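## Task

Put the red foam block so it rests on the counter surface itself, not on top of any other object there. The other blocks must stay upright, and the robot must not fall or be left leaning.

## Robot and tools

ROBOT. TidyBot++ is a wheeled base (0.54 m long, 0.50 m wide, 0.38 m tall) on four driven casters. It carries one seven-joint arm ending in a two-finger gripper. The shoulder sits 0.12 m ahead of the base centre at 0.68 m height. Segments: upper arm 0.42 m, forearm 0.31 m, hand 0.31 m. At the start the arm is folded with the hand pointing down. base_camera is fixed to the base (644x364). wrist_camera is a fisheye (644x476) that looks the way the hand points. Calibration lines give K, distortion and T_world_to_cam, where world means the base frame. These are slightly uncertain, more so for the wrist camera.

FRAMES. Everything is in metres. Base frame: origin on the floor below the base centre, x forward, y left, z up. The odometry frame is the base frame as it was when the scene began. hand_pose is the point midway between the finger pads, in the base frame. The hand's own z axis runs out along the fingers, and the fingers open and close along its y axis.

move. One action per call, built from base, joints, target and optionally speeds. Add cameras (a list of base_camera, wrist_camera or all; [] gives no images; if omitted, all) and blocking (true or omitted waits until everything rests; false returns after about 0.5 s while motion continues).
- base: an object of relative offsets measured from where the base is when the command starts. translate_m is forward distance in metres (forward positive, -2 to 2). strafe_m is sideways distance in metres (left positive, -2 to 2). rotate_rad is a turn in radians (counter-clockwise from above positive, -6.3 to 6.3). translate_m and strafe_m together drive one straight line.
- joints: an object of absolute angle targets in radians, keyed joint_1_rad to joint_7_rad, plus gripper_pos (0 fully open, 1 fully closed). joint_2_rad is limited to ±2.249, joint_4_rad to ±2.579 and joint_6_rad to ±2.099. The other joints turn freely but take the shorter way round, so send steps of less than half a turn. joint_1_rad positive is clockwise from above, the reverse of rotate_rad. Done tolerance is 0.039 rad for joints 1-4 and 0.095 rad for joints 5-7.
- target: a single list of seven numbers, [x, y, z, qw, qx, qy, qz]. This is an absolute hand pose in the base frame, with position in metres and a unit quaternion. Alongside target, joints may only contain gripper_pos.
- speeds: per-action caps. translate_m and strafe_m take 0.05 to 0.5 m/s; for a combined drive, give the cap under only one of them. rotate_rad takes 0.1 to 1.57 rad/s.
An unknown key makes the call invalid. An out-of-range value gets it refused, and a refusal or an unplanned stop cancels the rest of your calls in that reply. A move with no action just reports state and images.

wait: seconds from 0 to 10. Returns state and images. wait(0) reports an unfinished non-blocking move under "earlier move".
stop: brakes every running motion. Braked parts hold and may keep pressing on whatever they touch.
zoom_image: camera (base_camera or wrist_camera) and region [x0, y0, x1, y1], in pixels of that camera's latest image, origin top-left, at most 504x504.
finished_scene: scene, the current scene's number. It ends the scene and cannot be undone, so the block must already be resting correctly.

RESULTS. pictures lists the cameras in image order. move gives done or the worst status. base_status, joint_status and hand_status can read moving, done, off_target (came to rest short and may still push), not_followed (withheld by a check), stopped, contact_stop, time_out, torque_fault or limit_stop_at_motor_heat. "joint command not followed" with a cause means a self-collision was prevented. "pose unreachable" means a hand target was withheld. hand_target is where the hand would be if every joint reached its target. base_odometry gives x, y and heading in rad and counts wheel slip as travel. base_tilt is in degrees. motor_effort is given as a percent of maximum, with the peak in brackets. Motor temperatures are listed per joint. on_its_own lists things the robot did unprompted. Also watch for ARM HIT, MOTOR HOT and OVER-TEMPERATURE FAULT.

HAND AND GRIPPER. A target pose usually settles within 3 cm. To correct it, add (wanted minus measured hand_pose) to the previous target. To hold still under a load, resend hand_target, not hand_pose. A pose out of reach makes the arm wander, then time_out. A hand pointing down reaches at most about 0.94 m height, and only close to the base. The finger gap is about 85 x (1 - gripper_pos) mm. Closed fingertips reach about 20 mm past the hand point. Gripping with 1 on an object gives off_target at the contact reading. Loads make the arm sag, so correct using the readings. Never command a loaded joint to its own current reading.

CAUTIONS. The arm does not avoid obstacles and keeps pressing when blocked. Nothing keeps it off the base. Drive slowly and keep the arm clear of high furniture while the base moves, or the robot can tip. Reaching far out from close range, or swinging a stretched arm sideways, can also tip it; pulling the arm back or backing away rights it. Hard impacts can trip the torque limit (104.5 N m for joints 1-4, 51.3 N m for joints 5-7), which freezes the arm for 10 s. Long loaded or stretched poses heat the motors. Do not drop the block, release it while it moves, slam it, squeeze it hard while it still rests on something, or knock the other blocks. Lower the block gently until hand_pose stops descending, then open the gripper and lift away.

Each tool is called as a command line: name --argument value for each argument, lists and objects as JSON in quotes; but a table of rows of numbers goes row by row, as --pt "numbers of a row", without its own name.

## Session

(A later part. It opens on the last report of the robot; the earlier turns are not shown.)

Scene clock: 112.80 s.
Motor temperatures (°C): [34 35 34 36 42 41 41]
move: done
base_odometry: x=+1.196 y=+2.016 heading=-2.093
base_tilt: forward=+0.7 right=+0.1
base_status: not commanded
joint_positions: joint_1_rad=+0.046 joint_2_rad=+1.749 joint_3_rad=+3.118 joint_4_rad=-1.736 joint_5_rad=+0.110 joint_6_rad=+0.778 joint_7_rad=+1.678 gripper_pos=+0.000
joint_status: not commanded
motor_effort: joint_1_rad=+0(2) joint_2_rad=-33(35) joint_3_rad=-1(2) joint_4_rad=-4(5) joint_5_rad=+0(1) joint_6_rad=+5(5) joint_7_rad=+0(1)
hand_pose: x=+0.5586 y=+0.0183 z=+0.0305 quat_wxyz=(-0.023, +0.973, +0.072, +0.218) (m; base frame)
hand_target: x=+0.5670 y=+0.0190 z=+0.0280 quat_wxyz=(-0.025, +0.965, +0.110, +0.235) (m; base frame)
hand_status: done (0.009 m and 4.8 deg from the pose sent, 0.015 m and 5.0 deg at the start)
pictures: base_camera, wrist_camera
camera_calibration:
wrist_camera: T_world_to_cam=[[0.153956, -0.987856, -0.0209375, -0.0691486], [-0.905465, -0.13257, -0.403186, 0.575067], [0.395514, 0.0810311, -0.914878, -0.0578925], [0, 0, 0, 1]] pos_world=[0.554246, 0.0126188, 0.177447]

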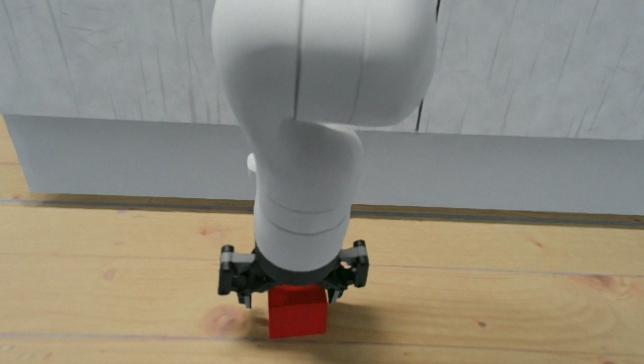

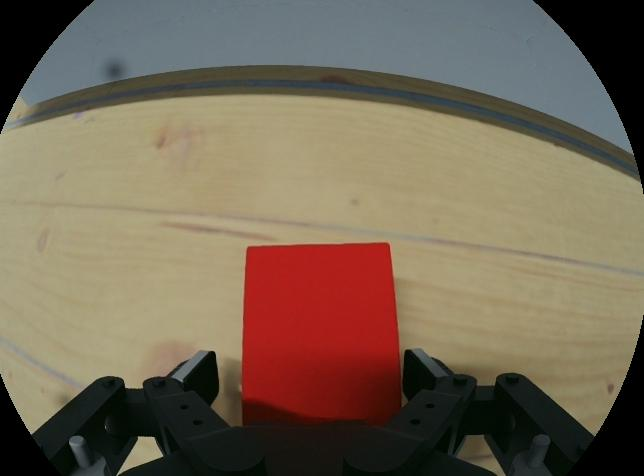

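move --joints '{"gripper_pos":0.5}' --cameras '[]'

move --target '[0.555, 0.019, 0.2, -0.025, 0.965, 0.11, 0.235]'

Scene clock: 116.57 s.
Motor temperatures (°C): [34 35 34 36 42 41 41]
move: off_target
base_odometry: x=+1.196 y=+2.016 heading=-2.093
base_tilt: forward=+0.7 right=+0.1
base_status: not commanded
joint_positions: joint_1_rad=+0.046 joint_2_rad=+1.746 joint_3_rad=+3.118 joint_4_rad=-1.733 joint_5_rad=+0.111 joint_6_rad=+0.778 joint_7_rad=+1.678 gripper_pos=+0.403
joint_status: gripper_pos off_target (ended at +0.403, target +0.500)
motor_effort: joint_1_rad=+0(2) joint_2_rad=-31(35) joint_3_rad=+0(1) joint_4_rad=-1(5) joint_5_rad=-1(1) joint_6_rad=+5(5) joint_7_rad=-1(1)
hand_pose: x=+0.5619 y=+0.0182 z=+0.0315 quat_wxyz=(-0.023, +0.972, +0.072, +0.221) (m; base frame)
hand_target: x=+0.5670 y=+0.0190 z=+0.0280 quat_wxyz=(-0.025, +0.965, +0.110, +0.235) (m; base frame)
hand_status: not commanded
pictures: none
No camera images: "cameras" was empty.

Scene clock: 118.20 s.
Motor temperatures (°C): [34 35 34 36 42 41 41]
move: done
base_odometry: x=+1.196 y=+2.016 heading=-2.093
base_tilt: forward=+0.7 right=+0.1
base_status: not commanded
joint_positions: joint_1_rad=+0.046 joint_2_rad=+1.377 joint_3_rad=+3.118 joint_4_rad=-2.133 joint_5_rad=+0.111 joint_6_rad=+0.778 joint_7_rad=+1.681 gripper_pos=+0.403
joint_status: not commanded
motor_effort: joint_1_rad=+0(2) joint_2_rad=-34(37) joint_3_rad=-1(2) joint_4_rad=-4(5) joint_5_rad=+0(1) joint_6_rad=+5(5) joint_7_rad=+0(1)
hand_pose: x=+0.5423 y=+0.0192 z=+0.1854 quat_wxyz=(-0.026, +0.975, +0.078, +0.206) (m; base frame)
hand_target: x=+0.5550 y=+0.0190 z=+0.2000 quat_wxyz=(-0.025, +0.965, +0.110, +0.235) (m; base frame)
hand_status: done (0.019 m and 5.1 deg from the pose sent, 0.169 m and 4.7 deg at the start)
pictures: base_camera, wrist_camera
camera_calibration:
wrist_camera: T_world_to_cam=[[0.165022, -0.985977, -0.0248418, -0.0679106], [-0.913655, -0.143334, -0.38038, 0.623332], [0.371485, 0.0854681, -0.924497, 0.104964], [0, 0, 0, 1]] pos_world=[0.541725, 0.0134154, 0.332455]

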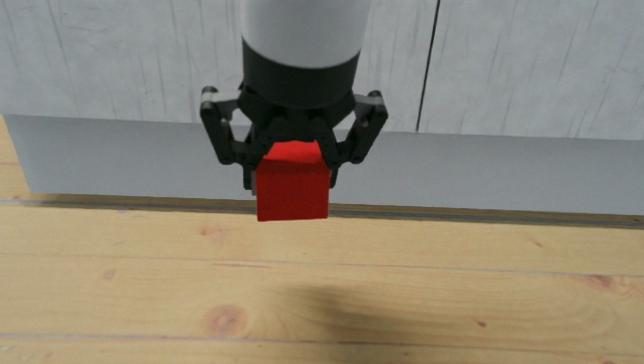

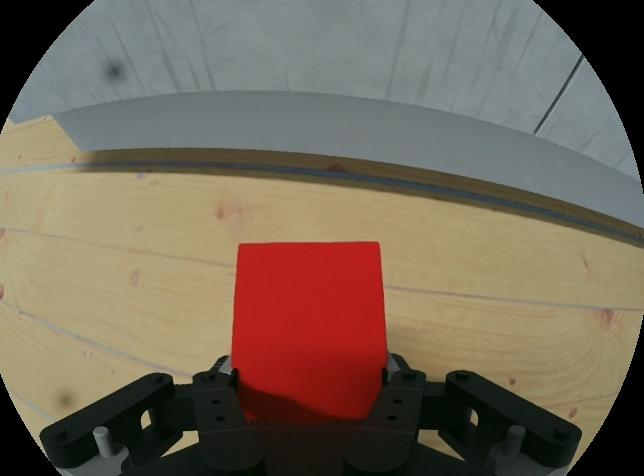

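move --target '[0.5, 0.0, 0.5, -0.025, 0.965, 0.11, 0.235]' --cameras '[]'

move --target '[0.48, 0.0, 0.8, -0.025, 0.965, 0.11, 0.235]' --cameras '[]'

move --target '[0.50, 0.0, 1.03, -0.025, 0.965, 0.11, 0.235]'

Scene clock: 126.93 s.
Motor temperatures (°C): [34 35 34 36 42 41 41]
move: done
base_odometry: x=+1.196 y=+2.016 heading=-2.093
base_tilt: forward=+0.7 right=+0.1
base_status: not commanded
joint_positions: joint_1_rad=+0.354 joint_2_rad=+0.397 joint_3_rad=+2.860 joint_4_rad=-2.443 joint_5_rad=+0.214 joint_6_rad=+0.218 joint_7_rad=+1.681 gripper_pos=+0.403
joint_status: not commanded
motor_effort: joint_1_rad=-1(2) joint_2_rad=-22(37) joint_3_rad=-2(3) joint_4_rad=+8(8) joint_5_rad=-1(1) joint_6_rad=+6(6) joint_7_rad=+0(1)
hand_pose: x=+0.5292 y=-0.0035 z=+0.5089 quat_wxyz=(-0.019, +0.957, +0.100, +0.271) (m; base frame)
hand_target: x=+0.5000 y=+0.0000 z=+0.5000 quat_wxyz=(-0.025, +0.965, +0.110, +0.235) (m; base frame)
hand_status: done (0.031 m and 4.4 deg from the pose sent, 0.318 m and 5.1 deg at the start)
pictures: none
No camera images: "cameras" was empty.

Scene clock: 129.27 s.
Motor temperatures (°C): [34 35 34 36 42 41 41]
move: done
base_odometry: x=+1.196 y=+2.016 heading=-2.093
base_tilt: forward=+0.7 right=+0.1
base_status: not commanded
joint_positions: joint_1_rad=-0.048 joint_2_rad=-0.214 joint_3_rad=+3.277 joint_4_rad=-1.863 joint_5_rad=-0.058 joint_6_rad=-0.996 joint_7_rad=+1.868 gripper_pos=+0.404
joint_status: not commanded
motor_effort: joint_1_rad=+0(2) joint_2_rad=-11(24) joint_3_rad=+1(2) joint_4_rad=+20(20) joint_5_rad=-2(2) joint_6_rad=+5(6) joint_7_rad=+0(1)
hand_pose: x=+0.4930 y=-0.0183 z=+0.7951 quat_wxyz=(+0.006, +0.965, +0.090, +0.248) (m; base frame)
hand_target: x=+0.4800 y=+0.0000 z=+0.8000 quat_wxyz=(-0.025, +0.965, +0.110, +0.235) (m; base frame)
hand_status: done (0.023 m and 4.5 deg from the pose sent, 0.295 m and 4.4 deg at the start)
pictures: none
No camera images: "cameras" was empty.

Scene clock: 131.83 s.
Motor temperatures (°C): [34 35 34 36 42 41 41]
move: done
base_odometry: x=+1.196 y=+2.016 heading=-2.093
base_tilt: forward=+0.7 right=+0.1
base_status: not commanded
joint_positions: joint_1_rad=+0.018 joint_2_rad=-0.016 joint_3_rad=+3.260 joint_4_rad=-0.879 joint_5_rad=-0.104 joint_6_rad=-1.752 joint_7_rad=+1.868 gripper_pos=+0.404
joint_status: not commanded
motor_effort: joint_1_rad=-1(2) joint_2_rad=-16(17) joint_3_rad=+1(2) joint_4_rad=+16(21) joint_5_rad=-1(2) joint_6_rad=+5(6) joint_7_rad=+0(1)
hand_pose: x=+0.5087 y=-0.0207 z=+1.0393 quat_wxyz=(+0.009, +0.959, +0.100, +0.264) (m; base frame)
hand_target: x=+0.5000 y=+0.0000 z=+1.0300 quat_wxyz=(-0.025, +0.965, +0.110, +0.235) (m; base frame)
hand_status: done (0.024 m and 5.4 deg from the pose sent, 0.236 m and 4.5 deg at the start)
pictures: base_camera, wrist_camera
camera_calibration:
wrist_camera: T_world_to_cam=[[0.189785, -0.979742, 0.0639352, -0.18524], [-0.854116, -0.196864, -0.481384, 0.985266], [0.484219, 0.0367517, -0.874175, 0.799624], [0, 0, 0, 1]] pos_world=[0.489494, -0.0169116, 1.18515]

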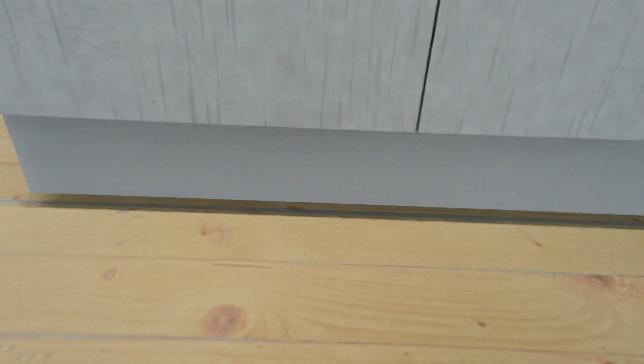

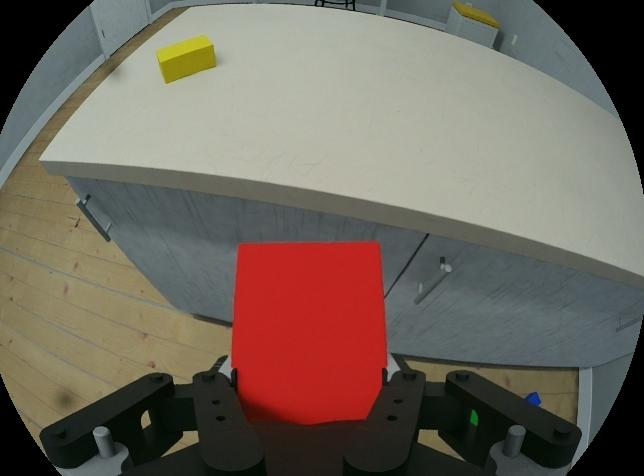

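move --base '{"translate_m":0.28}' --speeds '{"translate_m":0.2}'

move --target '[0.58, 0.0, 1.01, -0.025, 0.965, 0.11, 0.235]'

Scene clock: 137.50 s.
Motor temperatures (°C): [34 35 34 36 42 41 41]
move: done
base_odometry: x=+1.056 y=+1.773 heading=-2.093
base_tilt: forward=+0.7 right=+0.1
base_status: done
joint_positions: joint_1_rad=+0.020 joint_2_rad=+0.003 joint_3_rad=+3.259 joint_4_rad=-0.876 joint_5_rad=-0.105 joint_6_rad=-1.758 joint_7_rad=+1.868 gripper_pos=+0.404
joint_status: not commanded
motor_effort: joint_1_rad=+0(1) joint_2_rad=-17(20) joint_3_rad=+1(2) joint_4_rad=+16(17) joint_5_rad=-2(2) joint_6_rad=+5(6) joint_7_rad=+0(1)
hand_pose: x=+0.5141 y=-0.0206 z=+1.0316 quat_wxyz=(+0.007, +0.962, +0.100, +0.253) (m; base frame)
hand_target: x=+0.5000 y=+0.0000 z=+1.0300 quat_wxyz=(-0.025, +0.965, +0.110, +0.235) (m; base frame)
hand_status: not commanded
pictures: base_camera, wrist_camera
camera_calibration:
wrist_camera: T_world_to_cam=[[0.191731, -0.979738, 0.0578958, -0.180415], [-0.864967, -0.196556, -0.461734, 0.971575], [0.463758, 0.0384507, -0.885127, 0.812091], [0, 0, 0, 1]] pos_world=[0.498358, -0.0170164, 1.17786]

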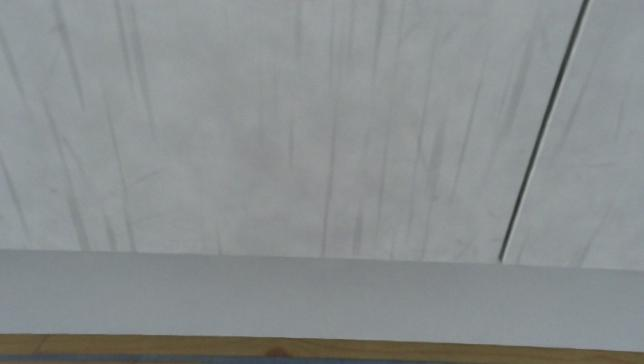

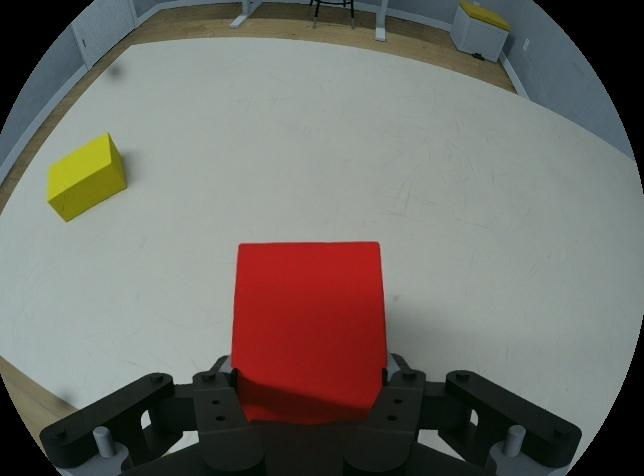

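Scene clock: 138.90 s.
Motor temperatures (°C): [34 35 34 36 42 41 41]
move: done
base_odometry: x=+1.056 y=+1.773 heading=-2.093
base_tilt: forward=+0.7 right=+0.1
base_status: not commanded
joint_positions: joint_1_rad=+0.066 joint_2_rad=+0.169 joint_3_rad=+3.182 joint_4_rad=-0.768 joint_5_rad=-0.105 joint_6_rad=-1.758 joint_7_rad=+1.868 gripper_pos=+0.404
joint_status: not commanded
motor_effort: joint_1_rad=+0(1) joint_2_rad=-24(27) joint_3_rad=+1(2) joint_4_rad=+16(18) joint_5_rad=-2(2) joint_6_rad=+5(6) joint_7_rad=+0(1)
hand_pose: x=+0.5782 y=-0.0129 z=+1.0029 quat_wxyz=(+0.000, +0.967, +0.115, +0.225) (m; base frame)
hand_target: x=+0.5800 y=+0.0000 z=+1.0100 quat_wxyz=(-0.025, +0.965, +0.110, +0.235) (m; base frame)
hand_status: done (0.015 m and 3.2 deg from the pose sent, 0.072 m and 4.4 deg at the start)
pictures: base_camera, wrist_camera
camera_calibration:
wrist_camera: T_world_to_cam=[[0.22525, -0.973254, 0.0451492, -0.189943], [-0.883705, -0.2236, -0.41118, 0.974956], [0.410278, 0.0527199, -0.910435, 0.813155], [0, 0, 0, 1]] pos_world=[0.570738, -0.00973239, 1.14978]

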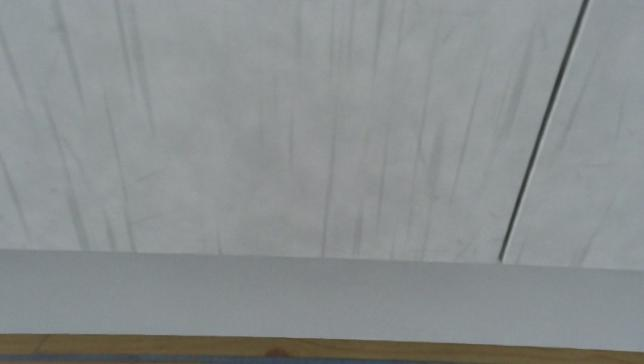

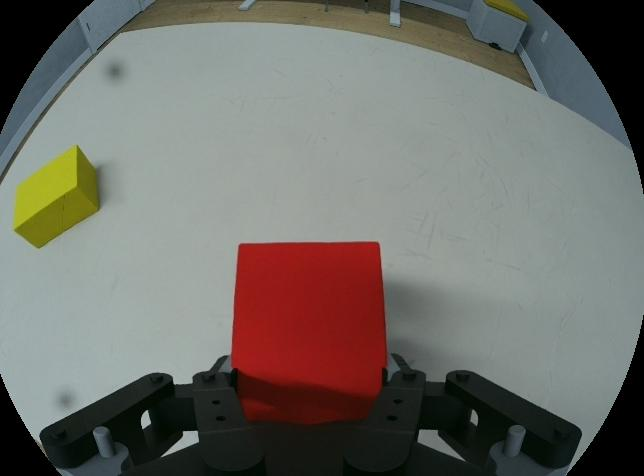

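move --target '[0.575, 0.0, 0.985, -0.025, 0.965, 0.11, 0.235]' --cameras '[]'

move --target '[0.575, 0.0, 0.97, -0.025, 0.965, 0.11, 0.235]'

move --target '[0.575, 0.0, 0.96, -0.025, 0.965, 0.11, 0.235]'

Scene clock: 143.13 s.
Motor temperatures (°C): [34 35 34 36 42 41 41]
move: done
base_odometry: x=+1.056 y=+1.773 heading=-2.093
base_tilt: forward=+0.7 right=+0.1
base_status: not commanded
joint_positions: joint_1_rad=+0.066 joint_2_rad=+0.135 joint_3_rad=+3.182 joint_4_rad=-0.895 joint_5_rad=-0.105 joint_6_rad=-1.729 joint_7_rad=+1.868 gripper_pos=+0.404
joint_status: not commanded
motor_effort: joint_1_rad=+0(1) joint_2_rad=-23(24) joint_3_rad=+1(1) joint_4_rad=+16(17) joint_5_rad=-2(2) joint_6_rad=+4(5) joint_7_rad=-1(1)
hand_pose: x=+0.5620 y=-0.0118 z=+0.9731 quat_wxyz=(-0.008, +0.974, +0.112, +0.195) (m; base frame)
hand_target: x=+0.5750 y=+0.0000 z=+0.9850 quat_wxyz=(-0.025, +0.965, +0.110, +0.235) (m; base frame)
hand_status: done (0.021 m and 5.1 deg from the pose sent, 0.022 m and 3.2 deg at the start)
pictures: none
No camera images: "cameras" was empty.

Scene clock: 143.97 s.
Motor temperatures (°C): [34 35 34 36 42 41 41]
move: done
base_odometry: x=+1.056 y=+1.773 heading=-2.093
base_tilt: forward=+0.7 right=+0.1
base_status: not commanded
joint_positions: joint_1_rad=+0.066 joint_2_rad=+0.112 joint_3_rad=+3.182 joint_4_rad=-0.975 joint_5_rad=-0.105 joint_6_rad=-1.677 joint_7_rad=+1.868 gripper_pos=+0.404
joint_status: not commanded
motor_effort: joint_1_rad=-1(1) joint_2_rad=-22(24) joint_3_rad=+0(1) joint_4_rad=+16(18) joint_5_rad=-1(2) joint_6_rad=+4(5) joint_7_rad=+0(1)
hand_pose: x=+0.5601 y=-0.0117 z=+0.9581 quat_wxyz=(-0.010, +0.975, +0.109, +0.193) (m; base frame)
hand_target: x=+0.5750 y=+0.0000 z=+0.9700 quat_wxyz=(-0.025, +0.965, +0.110, +0.235) (m; base frame)
hand_status: done (0.022 m and 5.2 deg from the pose sent, 0.018 m and 5.1 deg at the start)
pictures: base_camera, wrist_camera
camera_calibration:
wrist_camera: T_world_to_cam=[[0.219382, -0.975502, 0.0163645, -0.151923], [-0.911446, -0.210902, -0.353252, 0.900961], [0.348049, 0.0625818, -0.935385, 0.838629], [0, 0, 0, 1]] pos_world=[0.562623, -0.0106693, 1.10519]

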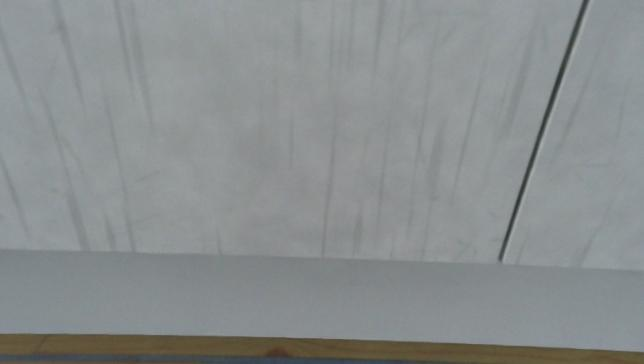

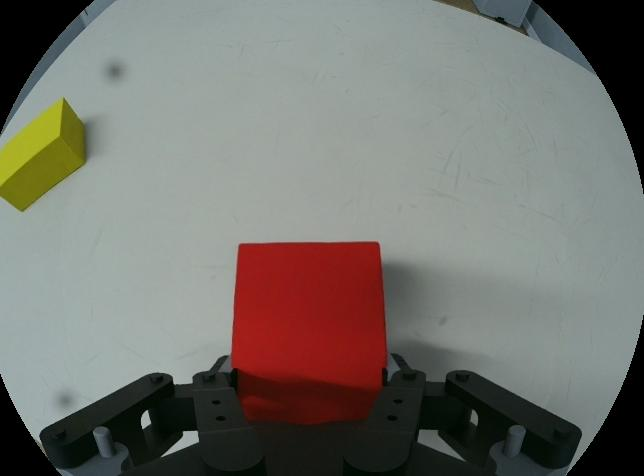

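Scene clock: 144.70 s.
Motor temperatures (°C): [34 35 34 36 42 41 41]
move: done
base_odometry: x=+1.056 y=+1.773 heading=-2.093
base_tilt: forward=+0.7 right=+0.1
base_status: not commanded
joint_positions: joint_1_rad=+0.066 joint_2_rad=+0.099 joint_3_rad=+3.182 joint_4_rad=-1.026 joint_5_rad=-0.105 joint_6_rad=-1.639 joint_7_rad=+1.868 gripper_pos=+0.404
joint_status: not commanded
motor_effort: joint_1_rad=-2(2) joint_2_rad=-21(23) joint_3_rad=+1(2) joint_4_rad=+18(19) joint_5_rad=-2(2) joint_6_rad=+4(5) joint_7_rad=-1(1)
hand_pose: x=+0.5599 y=-0.0118 z=+0.9483 quat_wxyz=(-0.010, +0.975, +0.107, +0.194) (m; base frame)
hand_target: x=+0.5750 y=+0.0000 z=+0.9600 quat_wxyz=(-0.025, +0.965, +0.110, +0.235) (m; base frame)
hand_status: done (0.022 m and 5.2 deg from the pose sent, 0.019 m and 5.2 deg at the start)
pictures: base_camera, wrist_camera
camera_calibration:
wrist_camera: T_world_to_cam=[[0.215848, -0.976322, 0.0143363, -0.147915], [-0.911853, -0.206803, -0.354623, 0.899038], [0.349191, 0.0634722, -0.9349, 0.828486], [0, 0, 0, 1]] pos_world=[0.562417, -0.0110751, 1.09549]

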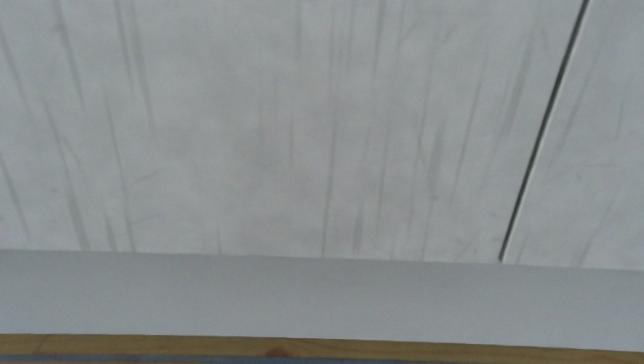

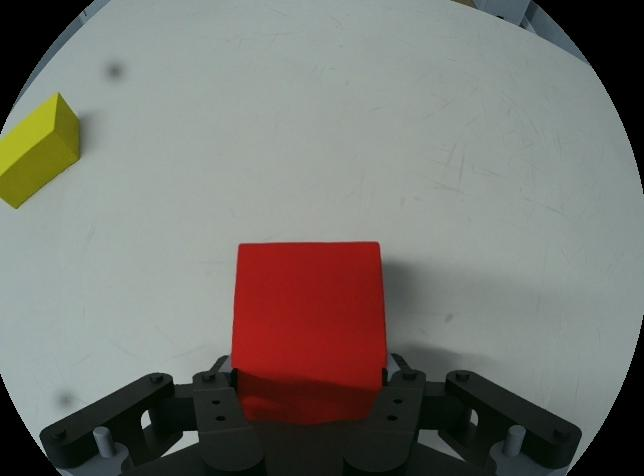

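move --target '[0.575, 0.0, 0.945, -0.025, 0.965, 0.11, 0.245]' --cameras '["wrist_camera"]'

move --target '[0.575, 0.0, 0.935, -0.025, 0.965, 0.11, 0.245]' --cameras '[]'

move --target '[0.575, 0.0, 0.927, -0.025, 0.965, 0.11, 0.245]' --cameras '["wrist_camera"]'

Scene clock: 149.87 s.
Motor temperatures (°C): [34 35 34 36 42 41 41]
move: done
base_odometry: x=+1.056 y=+1.773 heading=-2.093
base_tilt: forward=+0.7 right=+0.1
base_status: not commanded
joint_positions: joint_1_rad=+0.066 joint_2_rad=+0.056 joint_3_rad=+3.182 joint_4_rad=-1.115 joint_5_rad=-0.106 joint_6_rad=-1.555 joint_7_rad=+1.868 gripper_pos=+0.404
joint_status: not commanded
motor_effort: joint_1_rad=+0(1) joint_2_rad=-19(23) joint_3_rad=+1(2) joint_4_rad=+16(18) joint_5_rad=-1(2) joint_6_rad=+4(5) joint_7_rad=-1(1)
hand_pose: x=+0.5586 y=-0.0120 z=+0.9409 quat_wxyz=(-0.009, +0.972, +0.103, +0.212) (m; base frame)
hand_target: x=+0.5750 y=+0.0000 z=+0.9450 quat_wxyz=(-0.025, +0.963, +0.110, +0.245) (m; base frame)
hand_status: done (0.021 m and 4.4 deg from the pose sent, 0.019 m and 6.2 deg at the start)
pictures: wrist_camera
camera_calibration:
wrist_camera: T_world_to_cam=[[0.207575, -0.978009, 0.0202846, -0.148726], [-0.899781, -0.199025, -0.388308, 0.920134], [0.383806, 0.0623513, -0.921306, 0.789932], [0, 0, 0, 1]] pos_world=[0.55561, -0.0115785, 1.08808]

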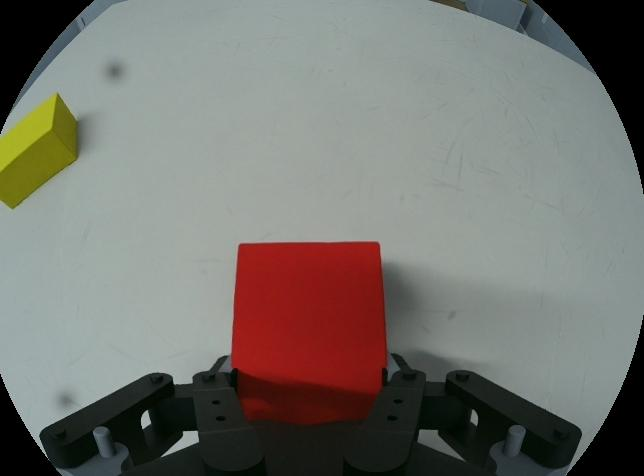

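Scene clock: 150.57 s.
Motor temperatures (°C): [34 35 34 36 42 41 41]
move: done
base_odometry: x=+1.056 y=+1.773 heading=-2.093
base_tilt: forward=+0.7 right=+0.1
base_status: not commanded
joint_positions: joint_1_rad=+0.066 joint_2_rad=+0.035 joint_3_rad=+3.182 joint_4_rad=-1.150 joint_5_rad=-0.106 joint_6_rad=-1.517 joint_7_rad=+1.868 gripper_pos=+0.404
joint_status: not commanded
motor_effort: joint_1_rad=-1(1) joint_2_rad=-15(20) joint_3_rad=+1(2) joint_4_rad=+15(17) joint_5_rad=+0(2) joint_6_rad=+4(4) joint_7_rad=+0(1)
hand_pose: x=+0.5587 y=-0.0121 z=+0.9405 quat_wxyz=(-0.007, +0.969, +0.102, +0.224) (m; base frame)
hand_target: x=+0.5750 y=+0.0000 z=+0.9350 quat_wxyz=(-0.025, +0.963, +0.110, +0.245) (m; base frame)
hand_status: done (0.021 m and 3.4 deg from the pose sent, 0.021 m and 4.4 deg at the start)
pictures: none
No camera images: "cameras" was empty.

Scene clock: 151.23 s.
Motor temperatures (°C): [34 35 34 36 42 41 41]
move: off_target
base_odometry: x=+1.056 y=+1.773 heading=-2.093
base_tilt: forward=+0.7 right=+0.1
base_status: not commanded
joint_positions: joint_1_rad=+0.065 joint_2_rad=+0.019 joint_3_rad=+3.183 joint_4_rad=-1.176 joint_5_rad=-0.106 joint_6_rad=-1.487 joint_7_rad=+1.868 gripper_pos=+0.404
joint_status: not commanded
motor_effort: joint_1_rad=-1(1) joint_2_rad=-14(17) joint_3_rad=+1(2) joint_4_rad=+14(15) joint_5_rad=+0(1) joint_6_rad=+4(5) joint_7_rad=+1(1)
hand_pose: x=+0.5583 y=-0.0122 z=+0.9406 quat_wxyz=(-0.005, +0.967, +0.101, +0.233) (m; base frame)
hand_target: x=+0.5750 y=+0.0000 z=+0.9270 quat_wxyz=(-0.025, +0.963, +0.110, +0.245) (m; base frame)
hand_status: off_target (0.025 m and 2.8 deg from the pose sent, 0.024 m and 3.4 deg at the start)
pictures: wrist_camera
camera_calibration:
wrist_camera: T_world_to_cam=[[0.200497, -0.979252, 0.0294528, -0.153512], [-0.882963, -0.193644, -0.427642, 0.947429], [0.424473, 0.059735, -0.903468, 0.750202], [0, 0, 0, 1]] pos_world=[0.548883, -0.0116759, 1.08747]

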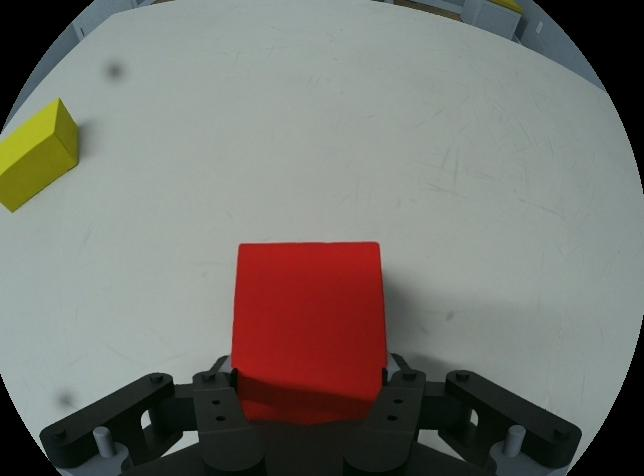

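move --target '[0.575, 0.0, 0.936, -0.025, 0.965, 0.11, 0.235]' --cameras '[]'

move --joints '{"gripper_pos":0.25}' --cameras '[]'

move --joints '{"gripper_pos":0}' --cameras '["wrist_camera"]'

move --target '[0.56, 0.0, 1.03, -0.025, 0.965, 0.11, 0.235]'

Scene clock: 155.70 s.
Motor temperatures (°C): [34 35 34 36 42 41 41]
move: done
base_odometry: x=+1.056 y=+1.773 heading=-2.093
base_tilt: forward=+0.8 right=+0.1
base_status: not commanded
joint_positions: joint_1_rad=+0.065 joint_2_rad=+0.030 joint_3_rad=+3.183 joint_4_rad=-1.162 joint_5_rad=-0.106 joint_6_rad=-1.487 joint_7_rad=+1.868 gripper_pos=+0.404
joint_status: not commanded
motor_effort: joint_1_rad=-1(1) joint_2_rad=-19(20) joint_3_rad=+1(2) joint_4_rad=+18(18) joint_5_rad=-1(2) joint_6_rad=+5(5) joint_7_rad=-1(1)
hand_pose: x=+0.5635 y=-0.0126 z=+0.9416 quat_wxyz=(-0.005, +0.967, +0.101, +0.234) (m; base frame)
hand_target: x=+0.5750 y=+0.0000 z=+0.9360 quat_wxyz=(-0.025, +0.965, +0.110, +0.235) (m; base frame)
hand_status: done (0.018 m and 2.5 deg from the pose sent, 0.021 m and 2.5 deg at the start)
pictures: none
No camera images: "cameras" was empty.

Scene clock: 156.37 s.
Motor temperatures (°C): [34 35 34 36 42 41 41]
move: done
base_odometry: x=+1.056 y=+1.773 heading=-2.093
base_tilt: forward=+0.7 right=+0.1
base_status: not commanded
joint_positions: joint_1_rad=+0.065 joint_2_rad=+0.033 joint_3_rad=+3.183 joint_4_rad=-1.162 joint_5_rad=-0.106 joint_6_rad=-1.487 joint_7_rad=+1.868 gripper_pos=+0.250
joint_status: all done
motor_effort: joint_1_rad=+0(1) joint_2_rad=-20(21) joint_3_rad=+2(2) joint_4_rad=+18(19) joint_5_rad=-2(2) joint_6_rad=+5(5) joint_7_rad=+1(1)
hand_pose: x=+0.5643 y=-0.0127 z=+0.9402 quat_wxyz=(-0.005, +0.967, +0.101, +0.233) (m; base frame)
hand_target: x=+0.5750 y=+0.0000 z=+0.9360 quat_wxyz=(-0.025, +0.965, +0.110, +0.235) (m; base frame)
hand_status: not commanded
pictures: none
No camera images: "cameras" was empty.

Scene clock: 157.03 s.
Motor temperatures (°C): [34 35 34 36 42 41 41]
move: done
base_odometry: x=+1.056 y=+1.773 heading=-2.093
base_tilt: forward=+0.7 right=+0.1
base_status: not commanded
joint_positions: joint_1_rad=+0.065 joint_2_rad=+0.033 joint_3_rad=+3.183 joint_4_rad=-1.162 joint_5_rad=-0.106 joint_6_rad=-1.487 joint_7_rad=+1.868 gripper_pos=+0.000
joint_status: all done
motor_effort: joint_1_rad=-1(1) joint_2_rad=-21(21) joint_3_rad=+0(2) joint_4_rad=+18(18) joint_5_rad=-2(2) joint_6_rad=+5(5) joint_7_rad=+0(1)
hand_pose: x=+0.5643 y=-0.0127 z=+0.9402 quat_wxyz=(-0.005, +0.967, +0.101, +0.233) (m; base frame)
hand_target: x=+0.5750 y=+0.0000 z=+0.9360 quat_wxyz=(-0.025, +0.965, +0.110, +0.235) (m; base frame)
hand_status: not commanded
pictures: wrist_camera
camera_calibration:
wrist_camera: T_world_to_cam=[[0.200581, -0.979219, 0.02994, -0.155673], [-0.883133, -0.193959, -0.427148, 0.952075], [0.424078, 0.0592368, -0.903686, 0.747858], [0, 0, 0, 1]] pos_world=[0.554884, -0.0120743, 1.08717]

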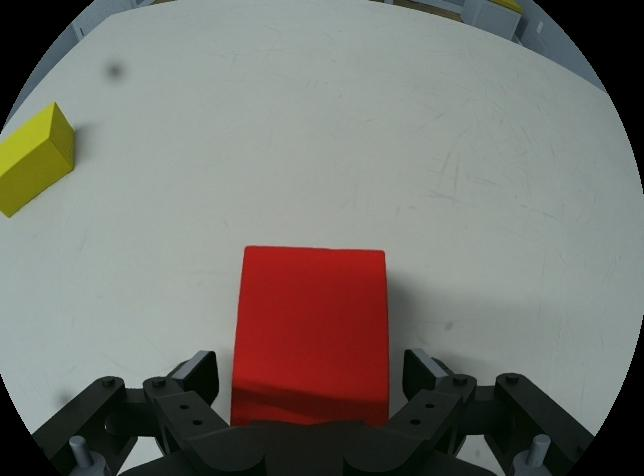

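Scene clock: 158.73 s.
Motor temperatures (°C): [34 35 34 36 42 41 41]
move: done
base_odometry: x=+1.056 y=+1.773 heading=-2.093
base_tilt: forward=+0.7 right=+0.1
base_status: not commanded
joint_positions: joint_1_rad=+0.071 joint_2_rad=+0.138 joint_3_rad=+3.183 joint_4_rad=-0.698 joint_5_rad=-0.106 joint_6_rad=-1.771 joint_7_rad=+1.868 gripper_pos=+0.000
joint_status: not commanded
motor_effort: joint_1_rad=-1(1) joint_2_rad=-21(22) joint_3_rad=+0(2) joint_4_rad=+15(19) joint_5_rad=-1(2) joint_6_rad=+6(6) joint_7_rad=+0(1)
hand_pose: x=+0.5694 y=-0.0147 z=+1.0424 quat_wxyz=(+0.010, +0.957, +0.114, +0.267) (m; base frame)
hand_target: x=+0.5600 y=+0.0000 z=+1.0300 quat_wxyz=(-0.025, +0.965, +0.110, +0.235) (m; base frame)
hand_status: done (0.021 m and 5.5 deg from the pose sent, 0.091 m and 2.5 deg at the start)
pictures: base_camera, wrist_camera
camera_calibration:
wrist_camera: T_world_to_cam=[[0.216042, -0.973646, 0.0730697, -0.215493], [-0.845092, -0.223949, -0.485454, 1.03855], [0.489025, 0.0431277, -0.871203, 0.766906], [0, 0, 0, 1]] pos_world=[0.549192, -0.0103064, 1.18805]

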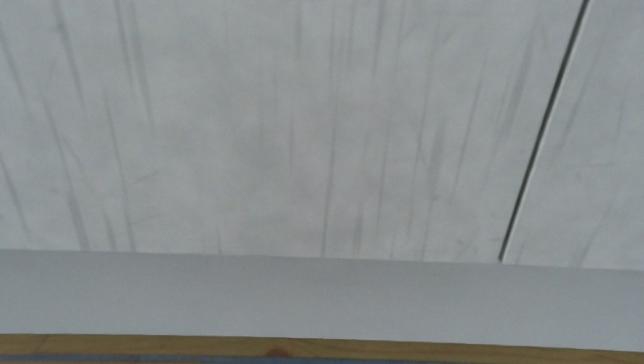

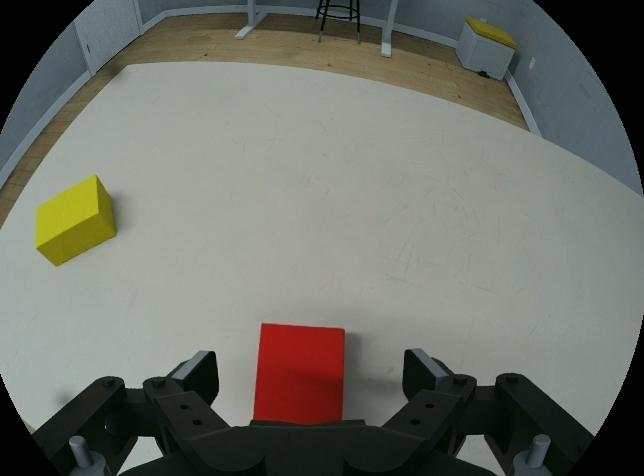

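Good.

finished_scene --scene 1

The scene is finished: the task was done.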